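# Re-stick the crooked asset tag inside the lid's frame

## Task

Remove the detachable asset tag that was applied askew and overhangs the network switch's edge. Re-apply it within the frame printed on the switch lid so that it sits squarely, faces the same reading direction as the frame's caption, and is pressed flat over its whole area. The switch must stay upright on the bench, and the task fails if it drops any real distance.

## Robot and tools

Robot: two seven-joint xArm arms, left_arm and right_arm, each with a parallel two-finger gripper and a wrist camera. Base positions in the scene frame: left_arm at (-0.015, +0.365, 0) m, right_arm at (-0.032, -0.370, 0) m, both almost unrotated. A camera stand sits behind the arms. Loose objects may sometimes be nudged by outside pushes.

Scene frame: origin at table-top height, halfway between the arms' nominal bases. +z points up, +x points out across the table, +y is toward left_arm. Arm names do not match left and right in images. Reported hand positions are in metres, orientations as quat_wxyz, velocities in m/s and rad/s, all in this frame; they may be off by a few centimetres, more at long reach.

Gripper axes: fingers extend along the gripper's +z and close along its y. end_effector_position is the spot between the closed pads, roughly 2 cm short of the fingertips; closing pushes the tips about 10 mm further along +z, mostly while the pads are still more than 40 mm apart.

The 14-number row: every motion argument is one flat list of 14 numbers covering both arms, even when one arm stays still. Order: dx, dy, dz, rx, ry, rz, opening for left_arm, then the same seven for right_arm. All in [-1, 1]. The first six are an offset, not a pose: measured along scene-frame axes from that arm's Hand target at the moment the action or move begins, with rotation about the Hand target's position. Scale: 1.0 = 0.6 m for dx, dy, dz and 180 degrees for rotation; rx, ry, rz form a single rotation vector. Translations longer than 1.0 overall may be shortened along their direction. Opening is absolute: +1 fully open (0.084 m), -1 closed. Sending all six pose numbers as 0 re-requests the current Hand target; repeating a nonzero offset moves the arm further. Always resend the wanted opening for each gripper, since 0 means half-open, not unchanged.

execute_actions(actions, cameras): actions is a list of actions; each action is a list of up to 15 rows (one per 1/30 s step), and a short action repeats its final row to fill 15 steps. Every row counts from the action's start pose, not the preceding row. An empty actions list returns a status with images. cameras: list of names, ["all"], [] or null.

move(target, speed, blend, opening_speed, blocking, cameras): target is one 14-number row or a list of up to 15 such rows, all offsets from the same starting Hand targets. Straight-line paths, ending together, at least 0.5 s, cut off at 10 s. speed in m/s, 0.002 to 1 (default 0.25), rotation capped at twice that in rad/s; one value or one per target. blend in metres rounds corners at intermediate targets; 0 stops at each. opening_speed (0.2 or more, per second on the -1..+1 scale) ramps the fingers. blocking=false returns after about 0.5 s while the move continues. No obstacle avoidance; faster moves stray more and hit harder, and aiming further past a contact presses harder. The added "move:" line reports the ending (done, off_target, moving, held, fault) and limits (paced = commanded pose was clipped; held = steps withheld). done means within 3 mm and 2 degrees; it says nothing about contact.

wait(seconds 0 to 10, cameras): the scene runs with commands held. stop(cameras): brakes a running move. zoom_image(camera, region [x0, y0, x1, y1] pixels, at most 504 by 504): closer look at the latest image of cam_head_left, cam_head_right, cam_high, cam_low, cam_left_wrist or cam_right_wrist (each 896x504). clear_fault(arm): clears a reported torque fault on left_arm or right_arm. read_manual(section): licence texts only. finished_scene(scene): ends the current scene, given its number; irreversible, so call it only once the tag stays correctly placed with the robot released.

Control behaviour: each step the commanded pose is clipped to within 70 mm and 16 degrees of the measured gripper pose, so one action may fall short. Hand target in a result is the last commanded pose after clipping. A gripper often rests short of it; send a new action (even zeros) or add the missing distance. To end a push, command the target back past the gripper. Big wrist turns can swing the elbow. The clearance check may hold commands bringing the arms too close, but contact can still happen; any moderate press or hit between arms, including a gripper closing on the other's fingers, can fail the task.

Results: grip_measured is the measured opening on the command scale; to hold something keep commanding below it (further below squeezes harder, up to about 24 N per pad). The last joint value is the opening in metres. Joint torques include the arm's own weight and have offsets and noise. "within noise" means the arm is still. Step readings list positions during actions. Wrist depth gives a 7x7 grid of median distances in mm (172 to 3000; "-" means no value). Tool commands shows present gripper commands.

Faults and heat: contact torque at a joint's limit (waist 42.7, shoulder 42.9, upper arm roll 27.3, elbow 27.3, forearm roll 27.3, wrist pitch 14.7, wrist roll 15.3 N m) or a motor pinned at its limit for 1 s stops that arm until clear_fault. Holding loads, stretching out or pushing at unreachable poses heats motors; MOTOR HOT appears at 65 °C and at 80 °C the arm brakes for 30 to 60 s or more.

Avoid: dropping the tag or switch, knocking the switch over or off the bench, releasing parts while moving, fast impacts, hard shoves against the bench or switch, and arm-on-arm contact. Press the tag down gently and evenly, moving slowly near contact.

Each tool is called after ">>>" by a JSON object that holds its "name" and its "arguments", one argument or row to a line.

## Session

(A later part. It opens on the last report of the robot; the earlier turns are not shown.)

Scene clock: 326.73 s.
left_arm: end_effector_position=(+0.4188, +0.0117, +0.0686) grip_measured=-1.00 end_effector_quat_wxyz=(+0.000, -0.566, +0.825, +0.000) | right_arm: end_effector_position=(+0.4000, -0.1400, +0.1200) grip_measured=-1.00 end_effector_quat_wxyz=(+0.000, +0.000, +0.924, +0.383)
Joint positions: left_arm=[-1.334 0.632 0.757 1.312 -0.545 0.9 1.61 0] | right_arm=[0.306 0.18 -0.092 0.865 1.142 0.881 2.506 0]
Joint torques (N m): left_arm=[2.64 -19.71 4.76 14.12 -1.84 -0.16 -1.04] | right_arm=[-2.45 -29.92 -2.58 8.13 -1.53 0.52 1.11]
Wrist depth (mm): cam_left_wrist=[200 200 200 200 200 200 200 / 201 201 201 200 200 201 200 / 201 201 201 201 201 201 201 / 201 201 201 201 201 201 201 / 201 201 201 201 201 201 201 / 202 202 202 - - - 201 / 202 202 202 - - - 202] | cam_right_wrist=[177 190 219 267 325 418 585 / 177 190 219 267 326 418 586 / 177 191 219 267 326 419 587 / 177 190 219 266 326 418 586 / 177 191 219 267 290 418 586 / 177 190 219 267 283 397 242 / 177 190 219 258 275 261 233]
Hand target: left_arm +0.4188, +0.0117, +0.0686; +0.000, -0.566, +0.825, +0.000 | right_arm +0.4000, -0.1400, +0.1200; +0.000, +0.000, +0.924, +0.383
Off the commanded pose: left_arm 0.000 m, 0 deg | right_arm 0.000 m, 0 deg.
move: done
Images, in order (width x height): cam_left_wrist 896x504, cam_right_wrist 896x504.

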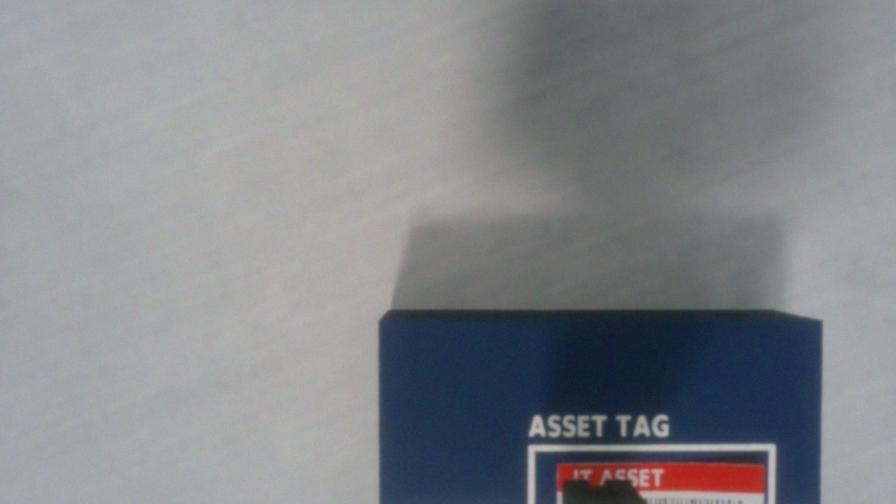

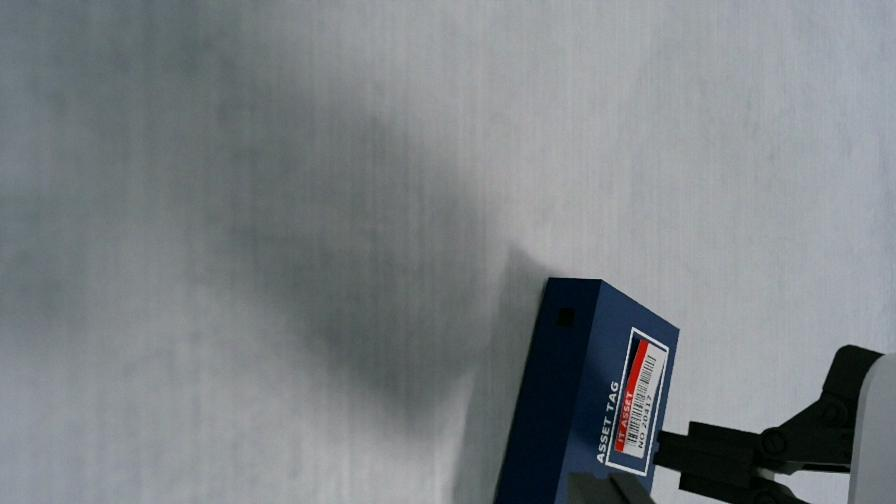

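>>> {"name": "zoom_image", "arguments": {
  "camera": "cam_left_wrist",
  "region": [500, 390, 800, 504]
}}

Scaled by 1.680 from the camera's 896x504 image, which has a finer 1280x720 frame.

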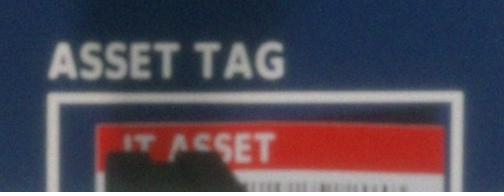

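>>> {"name": "move", "arguments": {
  "target": [0, 0, -0.0223, 0, 0, 0, -1.0, 0, 0, 0, 0, 0, 0, -1.0],
  "speed": 0.04,
  "cameras": ["cam_right_wrist"]
}}

>>> {"name": "zoom_image", "arguments": {
  "camera": "cam_right_wrist",
  "region": [540, 280, 760, 500]
}}

Scene clock: 329.83 s.
left_arm: end_effector_position=(+0.4188, +0.0117, +0.0553) grip_measured=-1.00 end_effector_quat_wxyz=(+0.000, -0.566, +0.825, +0.000) | right_arm: end_effector_position=(+0.4000, -0.1400, +0.1200) grip_measured=-1.00 end_effector_quat_wxyz=(+0.000, +0.000, +0.924, +0.383)
Joint positions: left_arm=[-1.323 0.655 0.74 1.308 -0.565 0.876 1.622 0] | right_arm=[0.306 0.18 -0.092 0.865 1.142 0.881 2.506 0]
Joint torques (N m): left_arm=[3.23 -20.34 4.59 9.68 -2.33 -3.33 1.02] | right_arm=[-1.97 -29.98 -2.12 8.11 -1.55 0.3 1.04]
Wrist depth (mm): cam_left_wrist=[187 187 187 187 187 187 187 / 187 187 188 187 187 187 187 / 188 188 188 188 187 187 187 / 188 188 188 188 188 188 188 / 188 188 188 188 188 177 188 / 189 188 188 - - - 188 / 189 189 189 - - - 189] | cam_right_wrist=[177 191 219 266 325 418 585 / 177 191 219 266 325 419 585 / 177 190 219 266 326 418 584 / 177 191 219 266 326 419 585 / 177 191 219 267 291 419 542 / 177 190 219 267 283 317 231 / 177 191 219 257 275 264 223]
Hand target: left_arm +0.4188, +0.0117, +0.0552; +0.000, -0.566, +0.825, +0.000 | right_arm +0.4000, -0.1400, +0.1200; +0.000, +0.000, +0.924, +0.383
Off the commanded pose: left_arm 0.000 m, 0 deg | right_arm 0.000 m, 0 deg.
move: done
Images, in order (width x height): cam_right_wrist 896x504.

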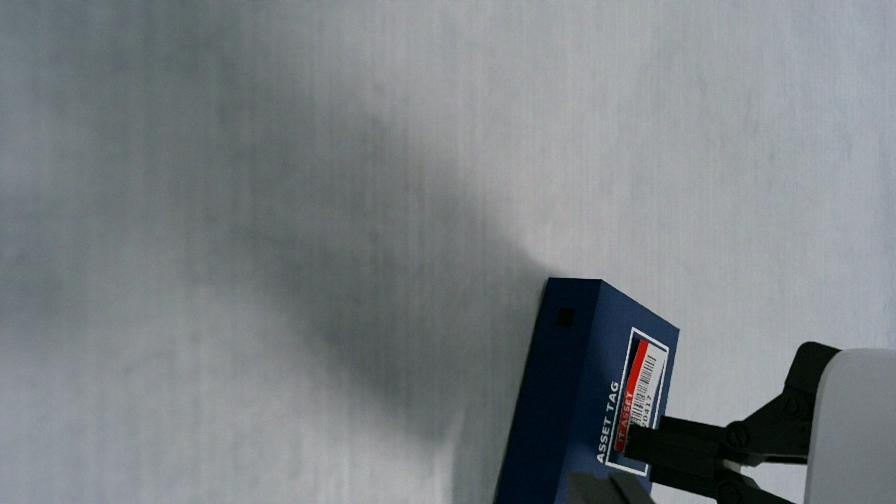

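Scaled by 2.291 from the camera's 896x504 image, which has a finer 1280x720 frame.

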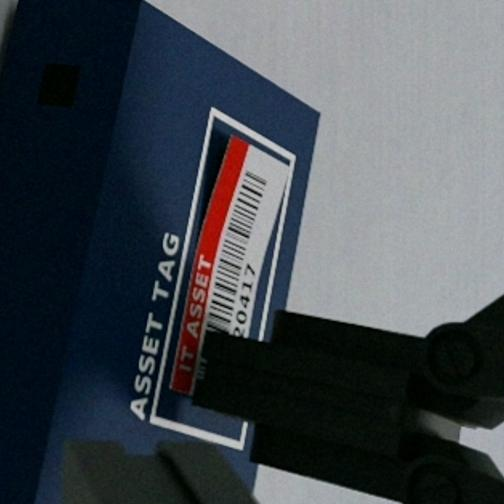

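>>> {"name": "move", "arguments": {
  "target": [0, 0, -0.0042, 0, 0, 0, -1.0, 0, 0, 0, 0, 0, 0, -1.0],
  "speed": 0.02
}}

>>> {"name": "move", "arguments": {
  "target": [0, 0, -0.0017, 0, 0, 0, -1.0, 0, 0, 0, 0, 0, 0, -1.0],
  "speed": 0.02,
  "cameras": ["cam_right_wrist"]
}}

>>> {"name": "zoom_image", "arguments": {
  "camera": "cam_right_wrist",
  "region": [580, 310, 720, 490]
}}

Scene clock: 332.33 s.
left_arm: end_effector_position=(+0.4188, +0.0117, +0.0527) grip_measured=-1.00 end_effector_quat_wxyz=(+0.000, -0.566, +0.825, +0.000) | right_arm: end_effector_position=(+0.4000, -0.1400, +0.1200) grip_measured=-1.00 end_effector_quat_wxyz=(+0.000, +0.000, +0.924, +0.383)
Joint positions: left_arm=[-1.32 0.659 0.737 1.307 -0.569 0.871 1.624 0] | right_arm=[0.306 0.18 -0.092 0.865 1.142 0.881 2.506 0]
Joint torques (N m): left_arm=[2.81 -20.69 4.52 10.2 -2.26 -3.47 0.94] | right_arm=[-1.73 -29.84 -1.89 8.26 -1.61 -0.01 1.03]
Wrist depth (mm): cam_left_wrist=[185 185 184 184 184 184 184 / 185 185 185 185 185 185 185 / 185 185 185 185 185 185 185 / 185 185 185 185 185 185 185 / 186 185 186 186 185 177 185 / 186 186 186 - - - - / 186 186 186 - - - -] | cam_right_wrist=[177 190 219 266 325 418 584 / 177 190 219 266 326 419 586 / 177 190 219 266 326 419 586 / 177 191 219 266 326 418 587 / 177 190 219 266 291 419 542 / 177 191 219 266 283 317 233 / 177 191 219 257 275 265 223]
Hand target: left_arm +0.4188, +0.0117, +0.0527; +0.000, -0.566, +0.825, +0.000 | right_arm +0.4000, -0.1400, +0.1200; +0.000, +0.000, +0.924, +0.383
Off the commanded pose: left_arm 0.000 m, 0 deg | right_arm 0.000 m, 0 deg.
move: done

Scene clock: 333.03 s.
left_arm: end_effector_position=(+0.4188, +0.0117, +0.0517) grip_measured=-1.00 end_effector_quat_wxyz=(+0.000, -0.566, +0.825, +0.000) | right_arm: end_effector_position=(+0.4000, -0.1400, +0.1200) grip_measured=-1.00 end_effector_quat_wxyz=(+0.000, +0.000, +0.924, +0.383)
Joint positions: left_arm=[-1.319 0.661 0.735 1.307 -0.57 0.87 1.625 0] | right_arm=[0.306 0.18 -0.092 0.865 1.142 0.881 2.506 0]
Joint torques (N m): left_arm=[2.68 -20.23 4.58 10.11 -2.19 -3.57 1] | right_arm=[-1.77 -29.9 -1.72 8.15 -1.49 0.03 1.02]
Wrist depth (mm): cam_left_wrist=[184 184 184 183 183 183 183 / 184 184 184 183 184 184 183 / 184 184 184 184 184 184 184 / 184 184 184 184 184 184 184 / 185 185 185 184 184 178 184 / 185 185 185 - - - - / 185 185 185 - - - -] | cam_right_wrist=[177 190 219 266 325 418 584 / 177 190 219 266 325 417 585 / 177 191 219 267 326 419 586 / 177 190 219 266 326 418 588 / 177 190 219 267 291 419 542 / 177 191 219 266 283 317 230 / 177 190 219 257 276 266 222]
Hand target: left_arm +0.4188, +0.0117, +0.0517; +0.000, -0.566, +0.825, +0.000 | right_arm +0.4000, -0.1400, +0.1200; +0.000, +0.000, +0.924, +0.383
Off the commanded pose: left_arm 0.000 m, 0 deg | right_arm 0.000 m, 0 deg.
move: done
Images, in order (width x height): cam_right_wrist 896x504.

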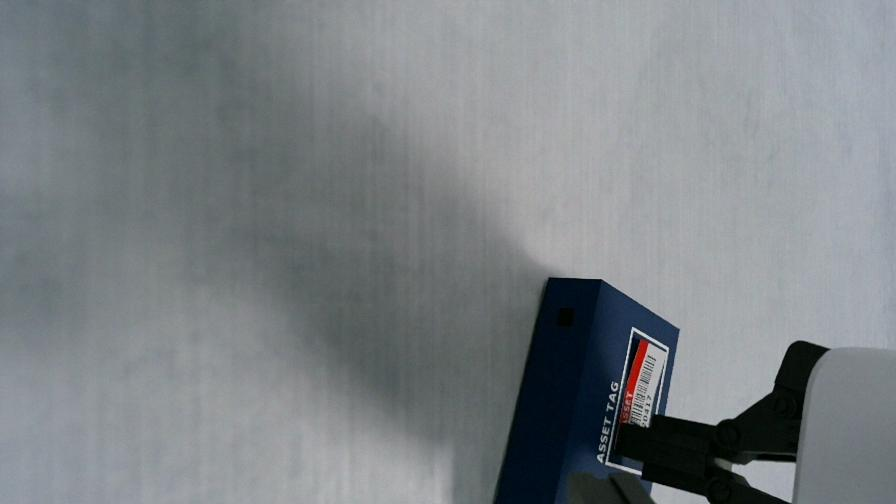

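Scaled by 2.800 from the camera's 896x504 image, which has a finer 1280x720 frame.

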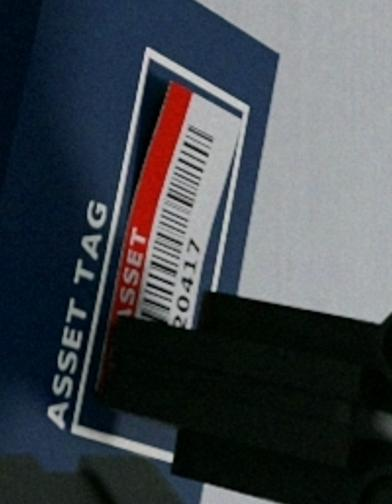

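>>> {"name": "move", "arguments": {
  "target": [0, 0, -0.0017, 0, 0, 0, -1.0, 0, 0, 0, 0, 0, 0, -1.0],
  "speed": 0.02
}}

Scene clock: 334.70 s.
left_arm: end_effector_position=(+0.4188, +0.0117, +0.0507) grip_measured=-1.00 end_effector_quat_wxyz=(+0.000, -0.566, +0.825, +0.000) | right_arm: end_effector_position=(+0.4000, -0.1400, +0.1200) grip_measured=-1.00 end_effector_quat_wxyz=(+0.000, +0.000, +0.924, +0.383)
Joint positions: left_arm=[-1.319 0.663 0.734 1.307 -0.572 0.868 1.626 0] | right_arm=[0.306 0.18 -0.092 0.865 1.142 0.881 2.506 0]
Joint torques (N m): left_arm=[2.51 -20.71 4.67 9.79 -2.44 -3.63 0.95] | right_arm=[-1.24 -30 -1.65 8.27 -1.73 -0.07 0.96]
Wrist depth (mm): cam_left_wrist=[182 183 182 182 182 182 182 / 183 183 183 182 183 182 182 / 183 183 183 183 183 183 183 / 183 183 183 183 183 183 183 / 184 183 184 183 183 177 183 / 184 184 184 - - - - / 184 184 184 - - - -] | cam_right_wrist=[176 190 219 266 325 418 586 / 176 190 219 266 326 419 585 / 177 190 219 266 326 419 585 / 177 190 219 266 326 419 585 / 177 191 219 266 291 419 543 / 177 190 219 267 283 317 230 / 177 190 219 257 275 266 222]
Hand target: left_arm +0.4188, +0.0117, +0.0507; +0.000, -0.566, +0.825, +0.000 | right_arm +0.4000, -0.1400, +0.1200; +0.000, +0.000, +0.924, +0.383
Off the commanded pose: left_arm 0.000 m, 0 deg | right_arm 0.000 m, 0 deg.
move: done

>>> {"name": "move", "arguments": {
  "target": [0, 0, -0.0013, 0, 0, 0, -1.0, 0, 0, 0, 0, 0, 0, -1.0],
  "speed": 0.02
}}

>>> {"name": "move", "arguments": {
  "target": [0, 0, -0.0013, 0, 0, 0, -1.0, 0, 0, 0, 0, 0, 0, -1.0],
  "speed": 0.02
}}

Scene clock: 336.13 s.
left_arm: end_effector_position=(+0.4188, +0.0117, +0.0499) grip_measured=-1.00 end_effector_quat_wxyz=(+0.000, -0.566, +0.825, +0.000) | right_arm: end_effector_position=(+0.4000, -0.1400, +0.1200) grip_measured=-1.00 end_effector_quat_wxyz=(+0.000, +0.000, +0.924, +0.383)
Joint positions: left_arm=[-1.318 0.664 0.733 1.307 -0.573 0.866 1.627 0] | right_arm=[0.306 0.18 -0.092 0.865 1.142 0.881 2.506 0]
Joint torques (N m): left_arm=[2.9 -18.49 4.03 9.98 -2.09 -3.48 1.1] | right_arm=[-1.32 -29.92 -1.38 8.18 -1.55 -0.25 1.02]
Wrist depth (mm): cam_left_wrist=[182 182 182 182 182 181 181 / 182 182 182 182 182 182 182 / 182 182 182 182 182 182 182 / 182 183 183 182 182 182 182 / 183 183 183 183 183 183 182 / 183 183 183 - - - - / 183 183 183 - - - -] | cam_right_wrist=[176 190 219 266 325 418 584 / 177 190 219 266 326 418 584 / 177 191 219 266 326 419 586 / 177 190 219 267 326 418 586 / 177 191 219 267 291 419 542 / 177 191 219 267 283 318 230 / 177 191 219 257 275 266 223]
Hand target: left_arm +0.4188, +0.0117, +0.0499; +0.000, -0.566, +0.825, +0.000 | right_arm +0.4000, -0.1400, +0.1200; +0.000, +0.000, +0.924, +0.383
Off the commanded pose: left_arm 0.000 m, 0 deg | right_arm 0.000 m, 0 deg.
move: done

Scene clock: 336.83 s.
left_arm: end_effector_position=(+0.4189, +0.0116, +0.0492) grip_measured=-1.00 end_effector_quat_wxyz=(+0.000, -0.566, +0.825, +0.000) | right_arm: end_effector_position=(+0.4000, -0.1400, +0.1200) grip_measured=-1.00 end_effector_quat_wxyz=(+0.000, +0.000, +0.924, +0.383)
Joint positions: left_arm=[-1.317 0.666 0.732 1.307 -0.574 0.865 1.628 0] | right_arm=[0.306 0.18 -0.092 0.865 1.142 0.881 2.506 0]
Joint torques (N m): left_arm=[3.4 -5.85 0.47 5.18 -2.44 -4.15 0.99] | right_arm=[-1.07 -30.03 -1.35 8.17 -1.57 -0.23 1.09]
Wrist depth (mm): cam_left_wrist=[182 182 182 182 182 181 181 / 182 182 182 182 182 182 182 / 182 182 182 182 182 182 182 / 183 183 182 182 182 182 182 / 183 183 182 182 182 182 182 / 183 183 183 - - - - / 183 183 183 - - - -] | cam_right_wrist=[177 190 219 266 325 419 586 / 177 190 219 266 326 417 586 / 177 191 219 267 326 419 585 / 177 190 219 267 326 418 586 / 177 190 219 266 291 418 541 / 177 190 219 267 283 317 230 / 177 191 219 258 275 266 222]
Hand target: left_arm +0.4188, +0.0117, +0.0491; +0.000, -0.566, +0.825, +0.000 | right_arm +0.4000, -0.1400, +0.1200; +0.000, +0.000, +0.924, +0.383
Off the commanded pose: left_arm 0.000 m, 0 deg | right_arm 0.000 m, 0 deg.
move: done

>>> {"name": "move", "arguments": {
  "target": [
    [0,0,0.01333,0,0,0,-1.0,0,0,0,0,0,0,-1.0],
    [0.00575,-0.00347,0.01333,0,0,0,-1.0,0,0,0,0,0,0,-1.0],
    [0.00575,-0.00347,0,0,0,0,-1.0,0,0,0,0,0,0,-1.0],
    [0.00575,-0.00347,0.01333,0,0,0,-1.0,0,0,0,0,0,0,-1.0],
    [-0.00832,0.00172,0.01333,0,0,0,-1.0,0,0,0,0,0,0,-1.0],
    [-0.00832,0.00172,0,0,0,0,-1.0,0,0,0,0,0,0,-1.0],
    [-0.00832,0.00172,0.01333,0,0,0,-1.0,0,0,0,0,0,0,-1.0]
  ],
  "speed": 0.03,
  "blend": [0.002, 0.002, 0, 0.002, 0.002, 0, 0],
  "cameras": ["cam_right_wrist", "cam_left_wrist"]
}}

>>> {"name": "zoom_image", "arguments": {
  "camera": "cam_right_wrist",
  "region": [580, 310, 720, 490]
}}

Scene clock: 343.33 s.
left_arm: end_effector_position=(+0.4138, +0.0127, +0.0571) grip_measured=-1.00 end_effector_quat_wxyz=(+0.000, -0.566, +0.825, +0.000) | right_arm: end_effector_position=(+0.4000, -0.1400, +0.1200) grip_measured=-1.00 end_effector_quat_wxyz=(+0.000, +0.000, +0.924, +0.383)
Joint positions: left_arm=[-1.338 0.639 0.746 1.287 -0.559 0.87 1.617 0] | right_arm=[0.306 0.18 -0.092 0.865 1.142 0.881 2.506 0]
Joint torques (N m): left_arm=[-3.24 -32.53 6.88 13.65 1.69 -0.03 -1.04] | right_arm=[-0.18 -30.06 -0.72 8.3 -1.64 -0.41 1.13]
Wrist depth (mm): cam_left_wrist=[189 189 189 188 188 188 189 / 189 189 189 189 189 189 189 / 189 189 189 189 189 189 189 / 190 189 189 189 190 189 189 / 190 190 189 189 190 189 190 / 190 190 190 - - - 190 / 190 190 190 - - - 190] | cam_right_wrist=[177 191 219 267 326 418 585 / 177 190 219 267 325 418 585 / 177 191 219 267 326 420 587 / 177 190 219 267 325 418 586 / 177 190 219 266 291 420 542 / 177 191 219 267 281 317 233 / 177 191 219 257 275 258 223]
Hand target: left_arm +0.4138, +0.0127, +0.0571; +0.000, -0.566, +0.825, +0.000 | right_arm +0.4000, -0.1400, +0.1200; +0.000, +0.000, +0.924, +0.383
Off the commanded pose: left_arm 0.000 m, 0 deg | right_arm 0.000 m, 0 deg.
move: done
Images, in order (width x height): cam_left_wrist 896x504, cam_right_wrist 896x504.

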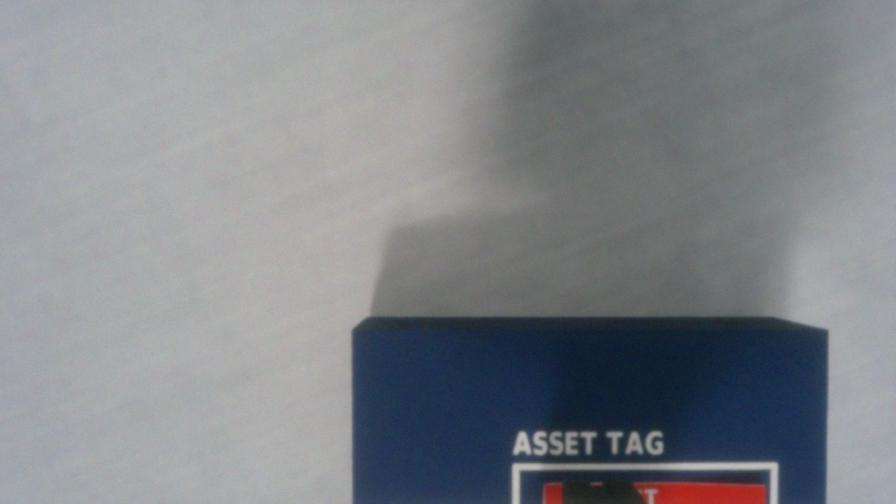

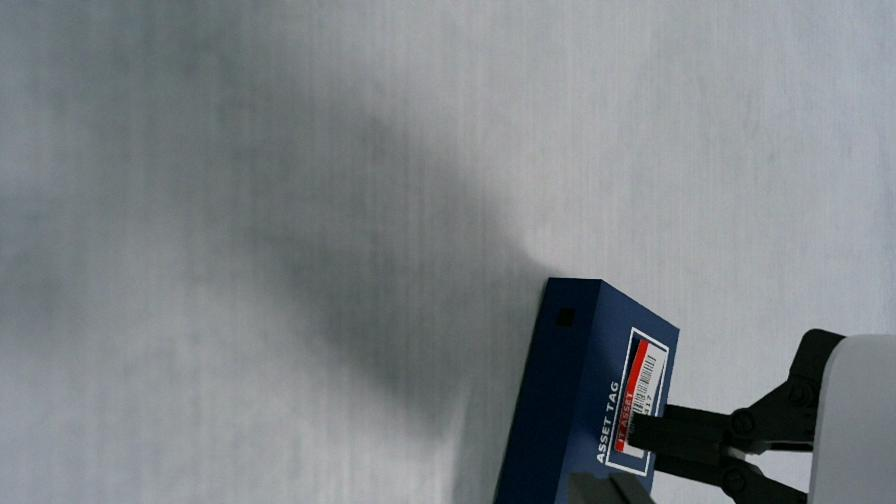

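Scaled by 2.800 from the camera's 896x504 image, which has a finer 1280x720 frame.

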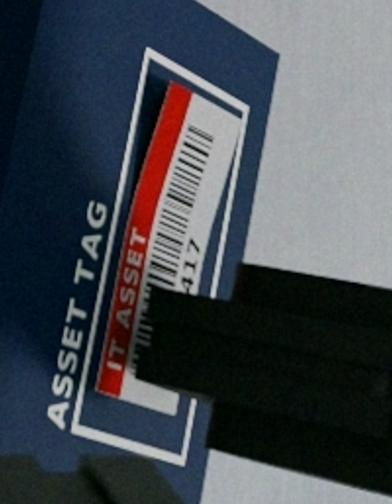

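>>> {"name": "move", "arguments": {
  "target": [
    [-0.00782,0.00288,0,0,0,0,-1.0,0,0,0,0,0,0,-1.0],
    [-0.00782,0.00288,-0.01333,0,0,0,-1.0,0,0,0,0,0,0,-1.0],
    [-0.00782,0.00288,0,0,0,0,-1.0,0,0,0,0,0,0,-1.0],
    [-0.01563,0.00575,0,0,0,0,-1.0,0,0,0,0,0,0,-1.0],
    [-0.01563,0.00575,-0.01333,0,0,0,-1.0,0,0,0,0,0,0,-1.0],
    [-0.01563,0.00575,0,0,0,0,-1.0,0,0,0,0,0,0,-1.0],
    [-0.02345,0.00863,0,0,0,0,-1.0,0,0,0,0,0,0,-1.0],
    [-0.02345,0.00863,-0.01333,0,0,0,-1.0,0,0,0,0,0,0,-1.0],
    [-0.02345,0.00863,0,0,0,0,-1.0,0,0,0,0,0,0,-1.0]
  ],
  "speed": 0.035,
  "blend": [0.002, 0, 0.002, 0.002, 0, 0.002, 0.002, 0, 0],
  "cameras": ["cam_right_wrist", "cam_left_wrist"]
}}

>>> {"name": "zoom_image", "arguments": {
  "camera": "cam_right_wrist",
  "region": [580, 310, 720, 490]
}}

Scene clock: 347.67 s.
left_arm: end_effector_position=(+0.3997, +0.0179, +0.0570) grip_measured=-1.00 end_effector_quat_wxyz=(+0.000, -0.566, +0.825, +0.000) | right_arm: end_effector_position=(+0.4000, -0.1400, +0.1200) grip_measured=-1.00 end_effector_quat_wxyz=(+0.000, +0.000, +0.924, +0.383)
Joint positions: left_arm=[-1.376 0.6 0.76 1.223 -0.549 0.842 1.609 0] | right_arm=[0.306 0.18 -0.092 0.865 1.142 0.881 2.506 0]
Joint torques (N m): left_arm=[-3.32 -31.26 6.51 13.82 1.51 -0.16 -0.97] | right_arm=[0.08 -29.97 0.03 8.42 -1.8 -0.39 1.07]
Wrist depth (mm): cam_left_wrist=[189 189 189 189 188 189 189 / 189 189 189 189 189 189 189 / 189 189 189 189 189 189 189 / 189 189 189 189 189 189 189 / 190 190 190 190 189 190 189 / 190 190 - - - - 190 / 190 190 - - - - 190] | cam_right_wrist=[177 191 219 266 325 417 585 / 177 190 219 266 325 418 586 / 177 190 219 266 326 419 586 / 177 190 219 266 326 418 585 / 177 190 219 267 291 397 237 / 177 190 219 266 283 270 230 / 177 190 219 257 275 377 223]
Hand target: left_arm +0.3998, +0.0179, +0.0571; +0.000, -0.566, +0.825, +0.000 | right_arm +0.4000, -0.1400, +0.1200; +0.000, +0.000, +0.924, +0.383
Off the commanded pose: left_arm 0.000 m, 0 deg | right_arm 0.000 m, 0 deg.
move: done
Images, in order (width x height): cam_left_wrist 896x504, cam_right_wrist 896x504.

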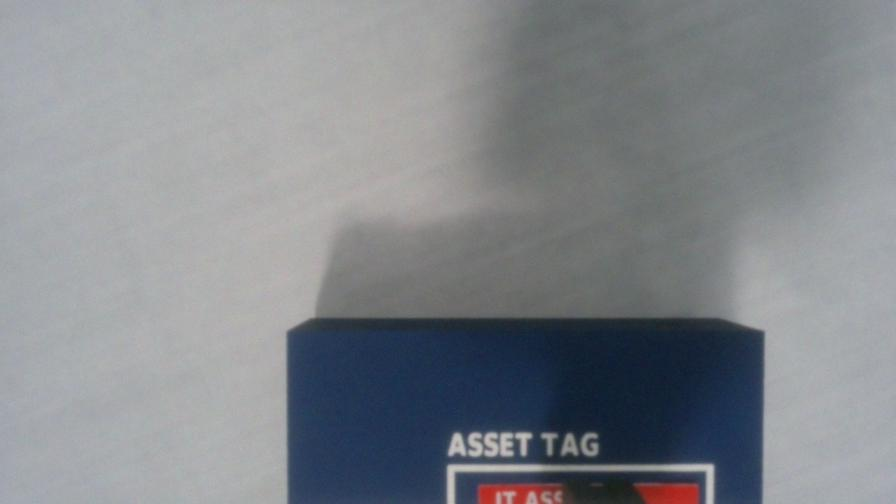

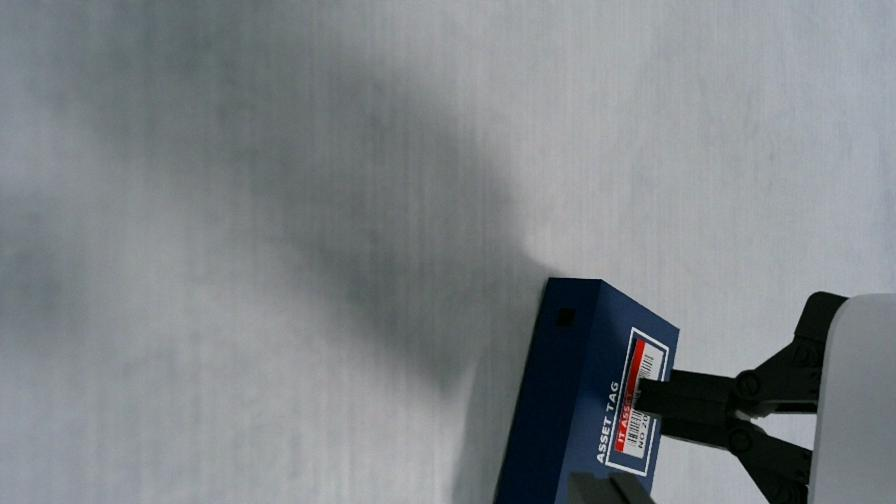

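Scaled by 2.800 from the camera's 896x504 image, which has a finer 1280x720 frame.

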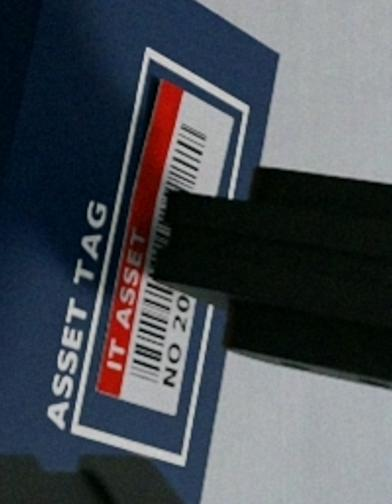

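>>> {"name": "move", "arguments": {
  "target": [
    [-0.00782,0.00288,0,0,0,0,-1.0,0,0,0,0,0,0,-1.0],
    [-0.00782,0.00288,-0.01333,0,0,0,-1.0,0,0,0,0,0,0,-1.0],
    [-0.00782,0.00288,0,0,0,0,-1.0,0,0,0,0,0,0,-1.0],
    [-0.01563,0.00575,0,0,0,0,-1.0,0,0,0,0,0,0,-1.0],
    [-0.01563,0.00575,-0.01333,0,0,0,-1.0,0,0,0,0,0,0,-1.0],
    [-0.01563,0.00575,0,0,0,0,-1.0,0,0,0,0,0,0,-1.0],
    [-0.02345,0.00863,0,0,0,0,-1.0,0,0,0,0,0,0,-1.0],
    [-0.02345,0.00863,-0.01333,0,0,0,-1.0,0,0,0,0,0,0,-1.0],
    [-0.02345,0.00863,0,0,0,0,-1.0,0,0,0,0,0,0,-1.0]
  ],
  "speed": 0.035,
  "blend": [0.002, 0, 0.002, 0.002, 0, 0.002, 0.002, 0, 0],
  "cameras": ["cam_right_wrist"]
}}

>>> {"name": "zoom_image", "arguments": {
  "camera": "cam_right_wrist",
  "region": [580, 310, 720, 490]
}}

Scene clock: 352.20 s.
left_arm: end_effector_position=(+0.3857, +0.0231, +0.0570) grip_measured=-1.00 end_effector_quat_wxyz=(+0.000, -0.566, +0.825, +0.000) | right_arm: end_effector_position=(+0.4000, -0.1400, +0.1200) grip_measured=-1.00 end_effector_quat_wxyz=(+0.000, +0.000, +0.924, +0.383)
Joint positions: left_arm=[-1.415 0.561 0.774 1.16 -0.537 0.814 1.598 0] | right_arm=[0.306 0.18 -0.092 0.865 1.142 0.881 2.506 0]
Joint torques (N m): left_arm=[-3.06 -30.53 6.51 13.51 1.2 -0.05 -0.93] | right_arm=[0.3 -30.07 0.16 8.33 -1.51 -0.47 1.02]
Wrist depth (mm): cam_left_wrist=[189 189 188 188 188 189 188 / 189 189 189 189 189 189 189 / 189 189 189 189 189 189 189 / 189 189 189 189 189 189 189 / 190 189 190 190 189 190 189 / 190 190 - - - 190 190 / 190 190 - - - 190 190] | cam_right_wrist=[177 190 219 267 326 419 584 / 177 190 219 266 325 419 585 / 176 190 219 266 326 419 586 / 177 190 219 266 326 419 543 / 177 191 219 266 290 376 241 / 177 191 219 267 284 272 230 / 177 191 219 258 275 396 223]
Hand target: left_arm +0.3857, +0.0230, +0.0571; +0.000, -0.566, +0.825, +0.000 | right_arm +0.4000, -0.1400, +0.1200; +0.000, +0.000, +0.924, +0.383
Off the commanded pose: left_arm 0.000 m, 0 deg | right_arm 0.000 m, 0 deg.
move: done
Images, in order (width x height): cam_right_wrist 896x504.

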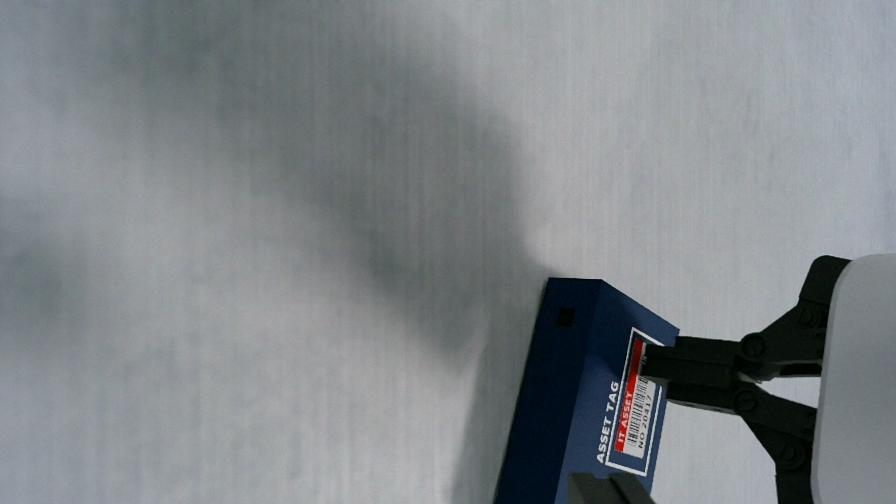

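Scaled by 2.800 from the camera's 896x504 image, which has a finer 1280x720 frame.

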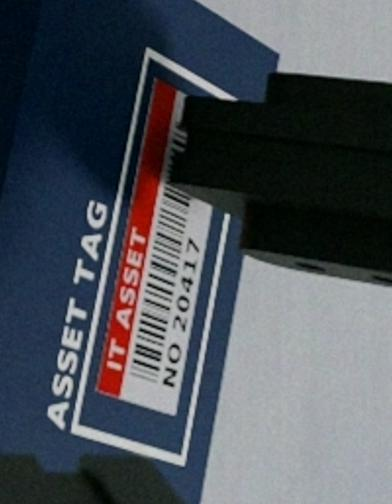

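>>> {"name": "move", "arguments": {
  "target": [
    [-0.00625,0.0023,0,0,0,0,-1.0,0,0,0,0,0,0,-1.0],
    [-0.00625,0.0023,-0.01333,0,0,0,-1.0,0,0,0,0,0,0,-1.0],
    [-0.00625,0.0023,0,0,0,0,-1.0,0,0,0,0,0,0,-1.0],
    [-0.01173,0.00403,0,0,0,0,-1.0,0,0,0,0,0,0,-1.0],
    [-0.01173,0.00403,-0.01333,0,0,0,-1.0,0,0,0,0,0,0,-1.0],
    [-0.01173,0.00403,0,0,0,0,-1.0,0,0,0,0,0,0,-1.0],
    [-0.01563,0.00575,0,0,0,0,-1.0,0,0,0,0,0,0,-1.0],
    [-0.01563,0.00575,-0.01333,0,0,0,-1.0,0,0,0,0,0,0,-1.0],
    [-0.01563,0.00575,0.01,0,0,0,-1.0,0,0,0,0,0,0,-1.0]
  ],
  "speed": 0.035,
  "blend": [0.002, 0, 0.002, 0.002, 0, 0.002, 0.002, 0, 0],
  "cameras": ["cam_right_wrist"]
}}

>>> {"name": "zoom_image", "arguments": {
  "camera": "cam_right_wrist",
  "region": [580, 310, 720, 490]
}}

Scene clock: 356.73 s.
left_arm: end_effector_position=(+0.3763, +0.0265, +0.0631) grip_measured=-1.00 end_effector_quat_wxyz=(+0.000, -0.566, +0.825, +0.000) | right_arm: end_effector_position=(+0.4000, -0.1400, +0.1200) grip_measured=-1.00 end_effector_quat_wxyz=(+0.000, +0.000, +0.924, +0.383)
Joint positions: left_arm=[-1.448 0.522 0.795 1.121 -0.516 0.808 1.581 0] | right_arm=[0.306 0.18 -0.092 0.865 1.142 0.881 2.506 0]
Joint torques (N m): left_arm=[-3.27 -28.91 6.01 13.44 1.2 -0.32 -1.1] | right_arm=[0.1 -29.88 -0.12 8.57 -1.65 -0.38 1.04]
Wrist depth (mm): cam_left_wrist=[195 195 195 195 194 194 195 / 195 195 195 195 195 195 195 / 195 195 195 195 195 195 195 / 196 195 195 195 195 195 195 / 196 196 196 195 196 196 196 / 196 - - - - 196 196 / 196 - - - - 196 196] | cam_right_wrist=[177 190 219 266 325 419 583 / 177 191 219 267 325 419 586 / 177 190 219 267 326 419 586 / 177 190 219 266 326 419 258 / 177 190 219 266 291 292 247 / 177 191 219 267 283 317 238 / 177 191 219 257 275 397 222]
Hand target: left_arm +0.3763, +0.0265, +0.0631; +0.000, -0.566, +0.825, +0.000 | right_arm +0.4000, -0.1400, +0.1200; +0.000, +0.000, +0.924, +0.383
Off the commanded pose: left_arm 0.000 m, 0 deg | right_arm 0.000 m, 0 deg.
move: done; blend cut to 0.0017 m at target 3, 0.0017 m at target 4, 0.0013 m at target 6, 0.0013 m at target 7
Images, in order (width x height): cam_right_wrist 896x504.

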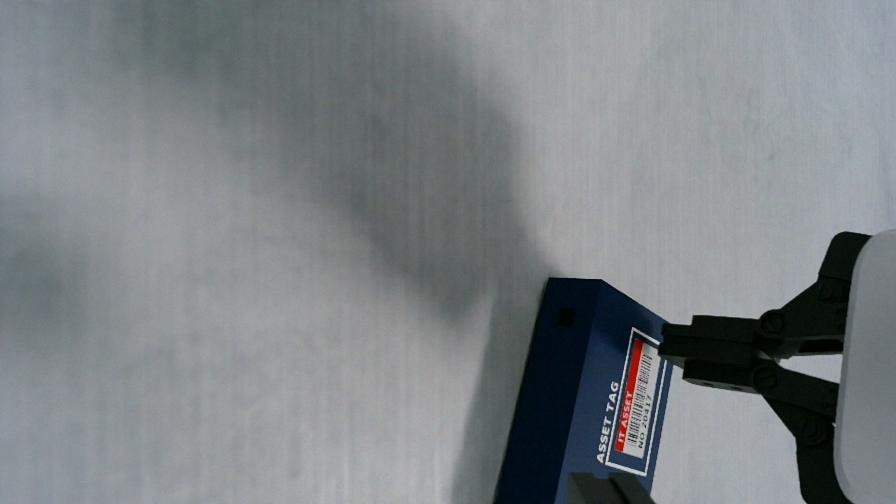

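Scaled by 2.800 from the camera's 896x504 image, which has a finer 1280x720 frame.

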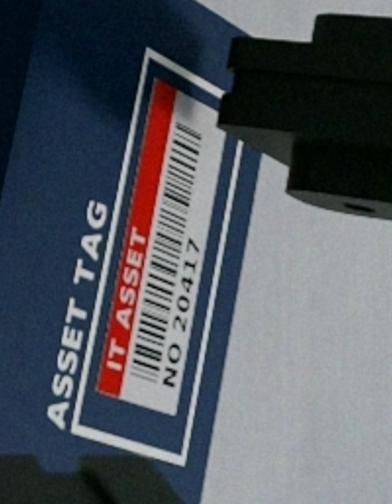

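>>> {"name": "move", "arguments": {
  "target": [
    [0,0,0.04,0,0,0,-1.0,0,0,0,0,0,0,-1.0],
    [0.0262,0.1108,0.0615,0,0,0,-1.0,0,0,0,0,0,0,-1.0]
  ],
  "speed": 0.15,
  "blend": [0.01,0],
  "cameras": ["cam_left_wrist", "cam_right_wrist"]
}}

>>> {"name": "zoom_image", "arguments": {
  "camera": "cam_left_wrist",
  "region": [280, 130, 620, 370]
}}

>>> {"name": "zoom_image", "arguments": {
  "camera": "cam_right_wrist",
  "region": [580, 310, 720, 490]
}}

Scene clock: 359.30 s.
left_arm: end_effector_position=(+0.3920, +0.0930, +0.1000) grip_measured=-1.00 end_effector_quat_wxyz=(+0.000, -0.566, +0.825, +0.000) | right_arm: end_effector_position=(+0.4000, -0.1400, +0.1200) grip_measured=-1.00 end_effector_quat_wxyz=(+0.000, +0.000, +0.924, +0.383)
Joint positions: left_arm=[-1.457 0.366 0.917 1.021 -0.395 0.832 1.633 0] | right_arm=[0.306 0.18 -0.092 0.865 1.142 0.881 2.506 0]
Joint torques (N m): left_arm=[-3.77 -24.75 5.14 10.51 2.06 -3.42 0.9] | right_arm=[0.08 -29.81 0.11 8.7 -1.63 -0.42 1.08]
Wrist depth (mm): cam_left_wrist=[231 232 231 231 232 232 232 / 232 232 201 201 232 232 232 / 232 232 201 201 201 232 232 / 233 233 201 201 201 232 232 / 233 233 202 202 233 233 233 / 233 234 233 233 233 233 233 / 234 234 234 233 234 233 233] | cam_right_wrist=[177 190 219 266 325 417 584 / 176 190 219 266 325 419 587 / 177 190 219 267 326 418 584 / 177 191 219 267 326 419 585 / 177 191 219 267 291 419 542 / 177 191 219 267 284 419 303 / 177 191 219 257 275 419 542]
Hand target: left_arm +0.3920, +0.0930, +0.1000; +0.000, -0.566, +0.825, +0.000 | right_arm +0.4000, -0.1400, +0.1200; +0.000, +0.000, +0.924, +0.383
Off the commanded pose: left_arm 0.000 m, 0 deg | right_arm 0.000 m, 0 deg.
move: done
Images, in order (width x height): cam_left_wrist 896x504, cam_right_wrist 896x504.

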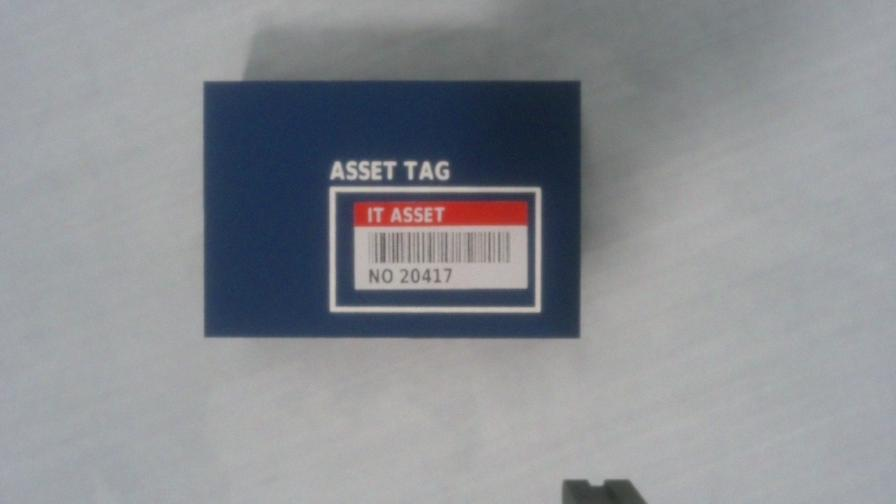

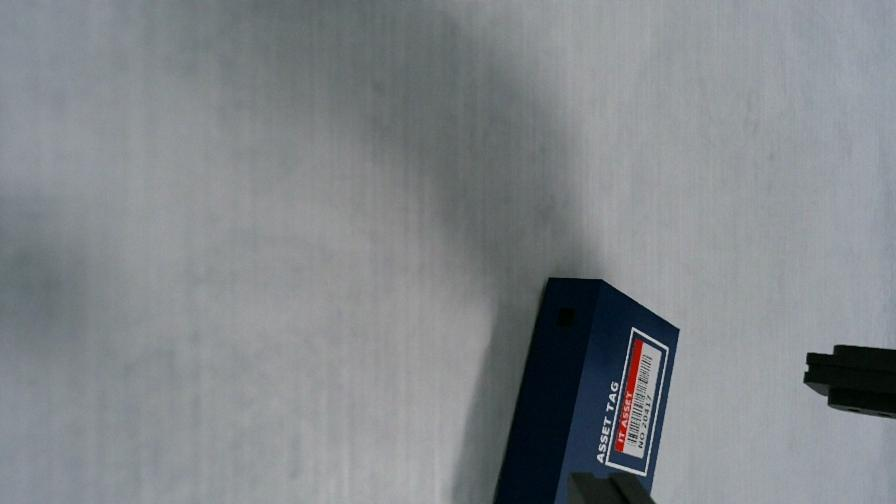

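Scaled by 1.482 from the camera's 896x504 image, which has a finer 1280x720 frame.

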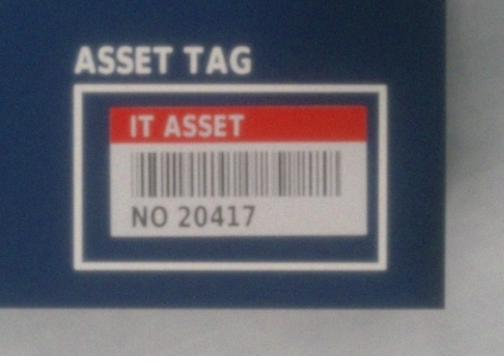

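Scaled by 2.800 from the camera's 896x504 image, which has a finer 1280x720 frame.

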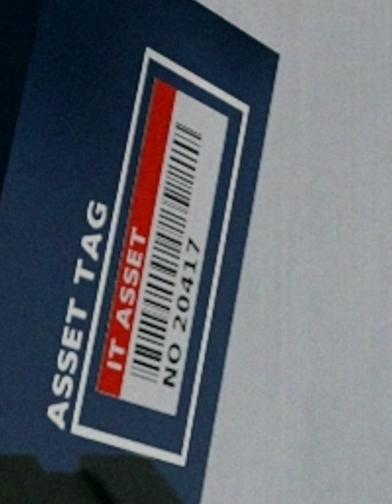

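>>> {"name": "move", "arguments": {
  "target": [
    [0.0532,-0.1332,-0.05,0,0,0,-1.0,0,0,0,0,0,0,-1.0],
    [0.0532,-0.1332,-0.0667,0,0,0,-1.0,0,0,0,0,0,0,-1.0]
  ],
  "speed": 0.12,
  "blend": [0.008,0]
}}

>>> {"name": "move", "arguments": {
  "target": [
    [0,0,-0.01817,0,0,0,-1.0,0,0,0,0,0,0,-1.0],
    [0,0,-0.00667,0,0,0,-1.0,0,0,0,0,0,0,-1.0],
    [-0.0109,0.00417,-0.00667,0,0,0,-1.0,0,0,0,0,0,0,-1.0],
    [-0.0109,0.00417,-0.01817,0,0,0,-1.0,0,0,0,0,0,0,-1.0],
    [-0.0109,0.00417,-0.00667,0,0,0,-1.0,0,0,0,0,0,0,-1.0],
    [-0.0218,0.00834,-0.00667,0,0,0,-1.0,0,0,0,0,0,0,-1.0],
    [-0.0218,0.00834,-0.01817,0,0,0,-1.0,0,0,0,0,0,0,-1.0],
    [-0.0218,0.00834,-0.00667,0,0,0,-1.0,0,0,0,0,0,0,-1.0],
    [-0.0327,0.01251,-0.00667,0,0,0,-1.0,0,0,0,0,0,0,-1.0],
    [-0.0327,0.01251,-0.01817,0,0,0,-1.0,0,0,0,0,0,0,-1.0],
    [-0.0327,0.01251,-0.00667,0,0,0,-1.0,0,0,0,0,0,0,-1.0]
  ],
  "speed": 0.035,
  "blend": [0,0.002,0.002,0,0.002,0.002,0,0.002,0.002,0,0],
  "cameras": ["cam_right_wrist"]
}}

>>> {"name": "zoom_image", "arguments": {
  "camera": "cam_right_wrist",
  "region": [580, 310, 720, 490]
}}

Scene clock: 364.70 s.
left_arm: end_effector_position=(+0.4239, +0.0131, +0.0600) grip_measured=-1.00 end_effector_quat_wxyz=(+0.000, -0.566, +0.825, +0.000) | right_arm: end_effector_position=(+0.4000, -0.1400, +0.1200) grip_measured=-1.00 end_effector_quat_wxyz=(+0.000, +0.000, +0.924, +0.383)
Joint positions: left_arm=[-1.32 0.66 0.753 1.325 -0.569 0.894 1.63 0] | right_arm=[0.306 0.18 -0.092 0.865 1.142 0.881 2.506 0]
Joint torques (N m): left_arm=[2.66 -20.39 4.67 13.53 -2.4 -3.45 1.05] | right_arm=[0.25 -29.95 -0.08 8.77 -1.66 -0.44 1.15]
Wrist depth (mm): cam_left_wrist=[192 192 192 191 192 192 191 / 192 192 192 192 192 192 192 / 192 192 192 192 192 192 192 / 193 192 192 193 192 192 192 / 193 193 192 193 193 193 193 / 193 193 193 - - - - / 193 193 193 - - - -] | cam_right_wrist=[177 190 219 266 326 418 585 / 177 191 219 266 325 418 585 / 176 190 219 267 326 419 586 / 177 191 219 266 326 420 585 / 177 190 219 266 290 419 587 / 177 191 219 267 284 397 231 / 177 191 219 257 275 265 228]
Hand target: left_arm +0.4239, +0.0131, +0.0600; +0.000, -0.566, +0.825, +0.000 | right_arm +0.4000, -0.1400, +0.1200; +0.000, +0.000, +0.924, +0.383
Off the commanded pose: left_arm 0.000 m, 0 deg | right_arm 0.000 m, 0 deg.
move: done; blend cut to 0.005 m at target 1

Scene clock: 368.27 s.
left_arm: end_effector_position=(+0.4043, +0.0206, +0.0559) grip_measured=-1.00 end_effector_quat_wxyz=(+0.000, -0.566, +0.825, +0.000) | right_arm: end_effector_position=(+0.4000, -0.1400, +0.1200) grip_measured=-1.00 end_effector_quat_wxyz=(+0.000, +0.000, +0.924, +0.383)
Joint positions: left_arm=[-1.37 0.612 0.767 1.232 -0.562 0.847 1.625 0] | right_arm=[0.306 0.18 -0.092 0.865 1.142 0.881 2.506 0]
Joint torques (N m): left_arm=[-3.43 -31.89 6.74 13.32 1.66 -0.09 -0.86] | right_arm=[0.05 -30.1 0.01 8.73 -1.58 -0.39 0.98]
Wrist depth (mm): cam_left_wrist=[187 187 187 187 187 188 187 / 187 188 188 188 187 188 187 / 188 188 188 188 188 188 188 / 188 188 188 188 188 188 188 / 188 189 188 188 188 188 188 / 189 189 - - - - 189 / 189 189 - - - - 189] | cam_right_wrist=[176 190 219 267 325 417 587 / 177 190 219 266 325 418 585 / 177 191 219 267 325 418 583 / 177 190 219 266 326 419 585 / 177 191 219 266 290 418 258 / 177 190 219 266 284 274 236 / 177 191 219 257 275 284 227]
Hand target: left_arm +0.4043, +0.0206, +0.0560; +0.000, -0.566, +0.825, +0.000 | right_arm +0.4000, -0.1400, +0.1200; +0.000, +0.000, +0.924, +0.383
Off the commanded pose: left_arm 0.000 m, 0 deg | right_arm 0.000 m, 0 deg.
move: done
Images, in order (width x height): cam_right_wrist 896x504.

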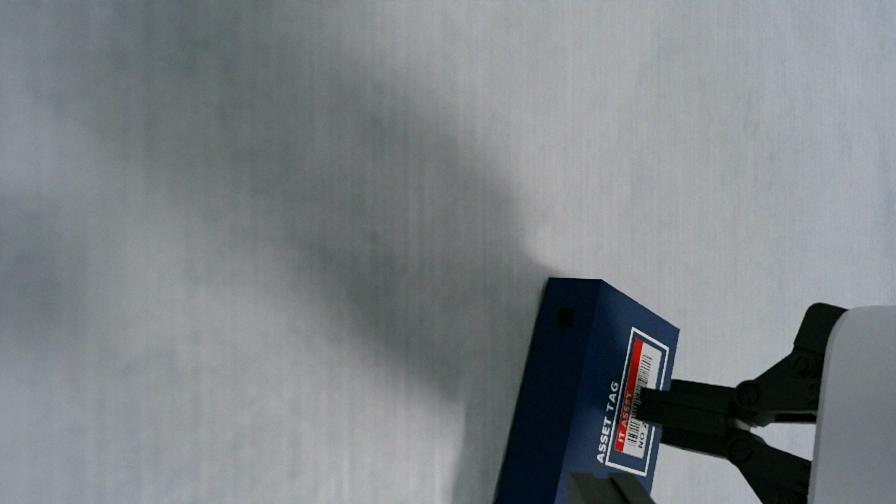

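Scaled by 2.800 from the camera's 896x504 image, which has a finer 1280x720 frame.

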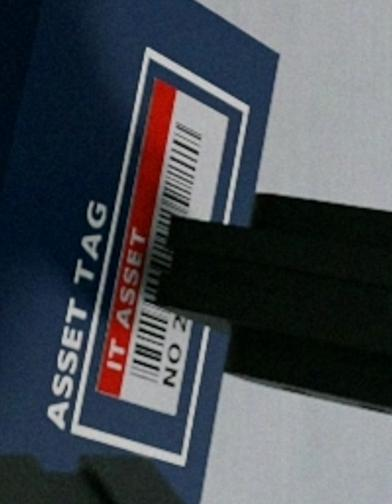

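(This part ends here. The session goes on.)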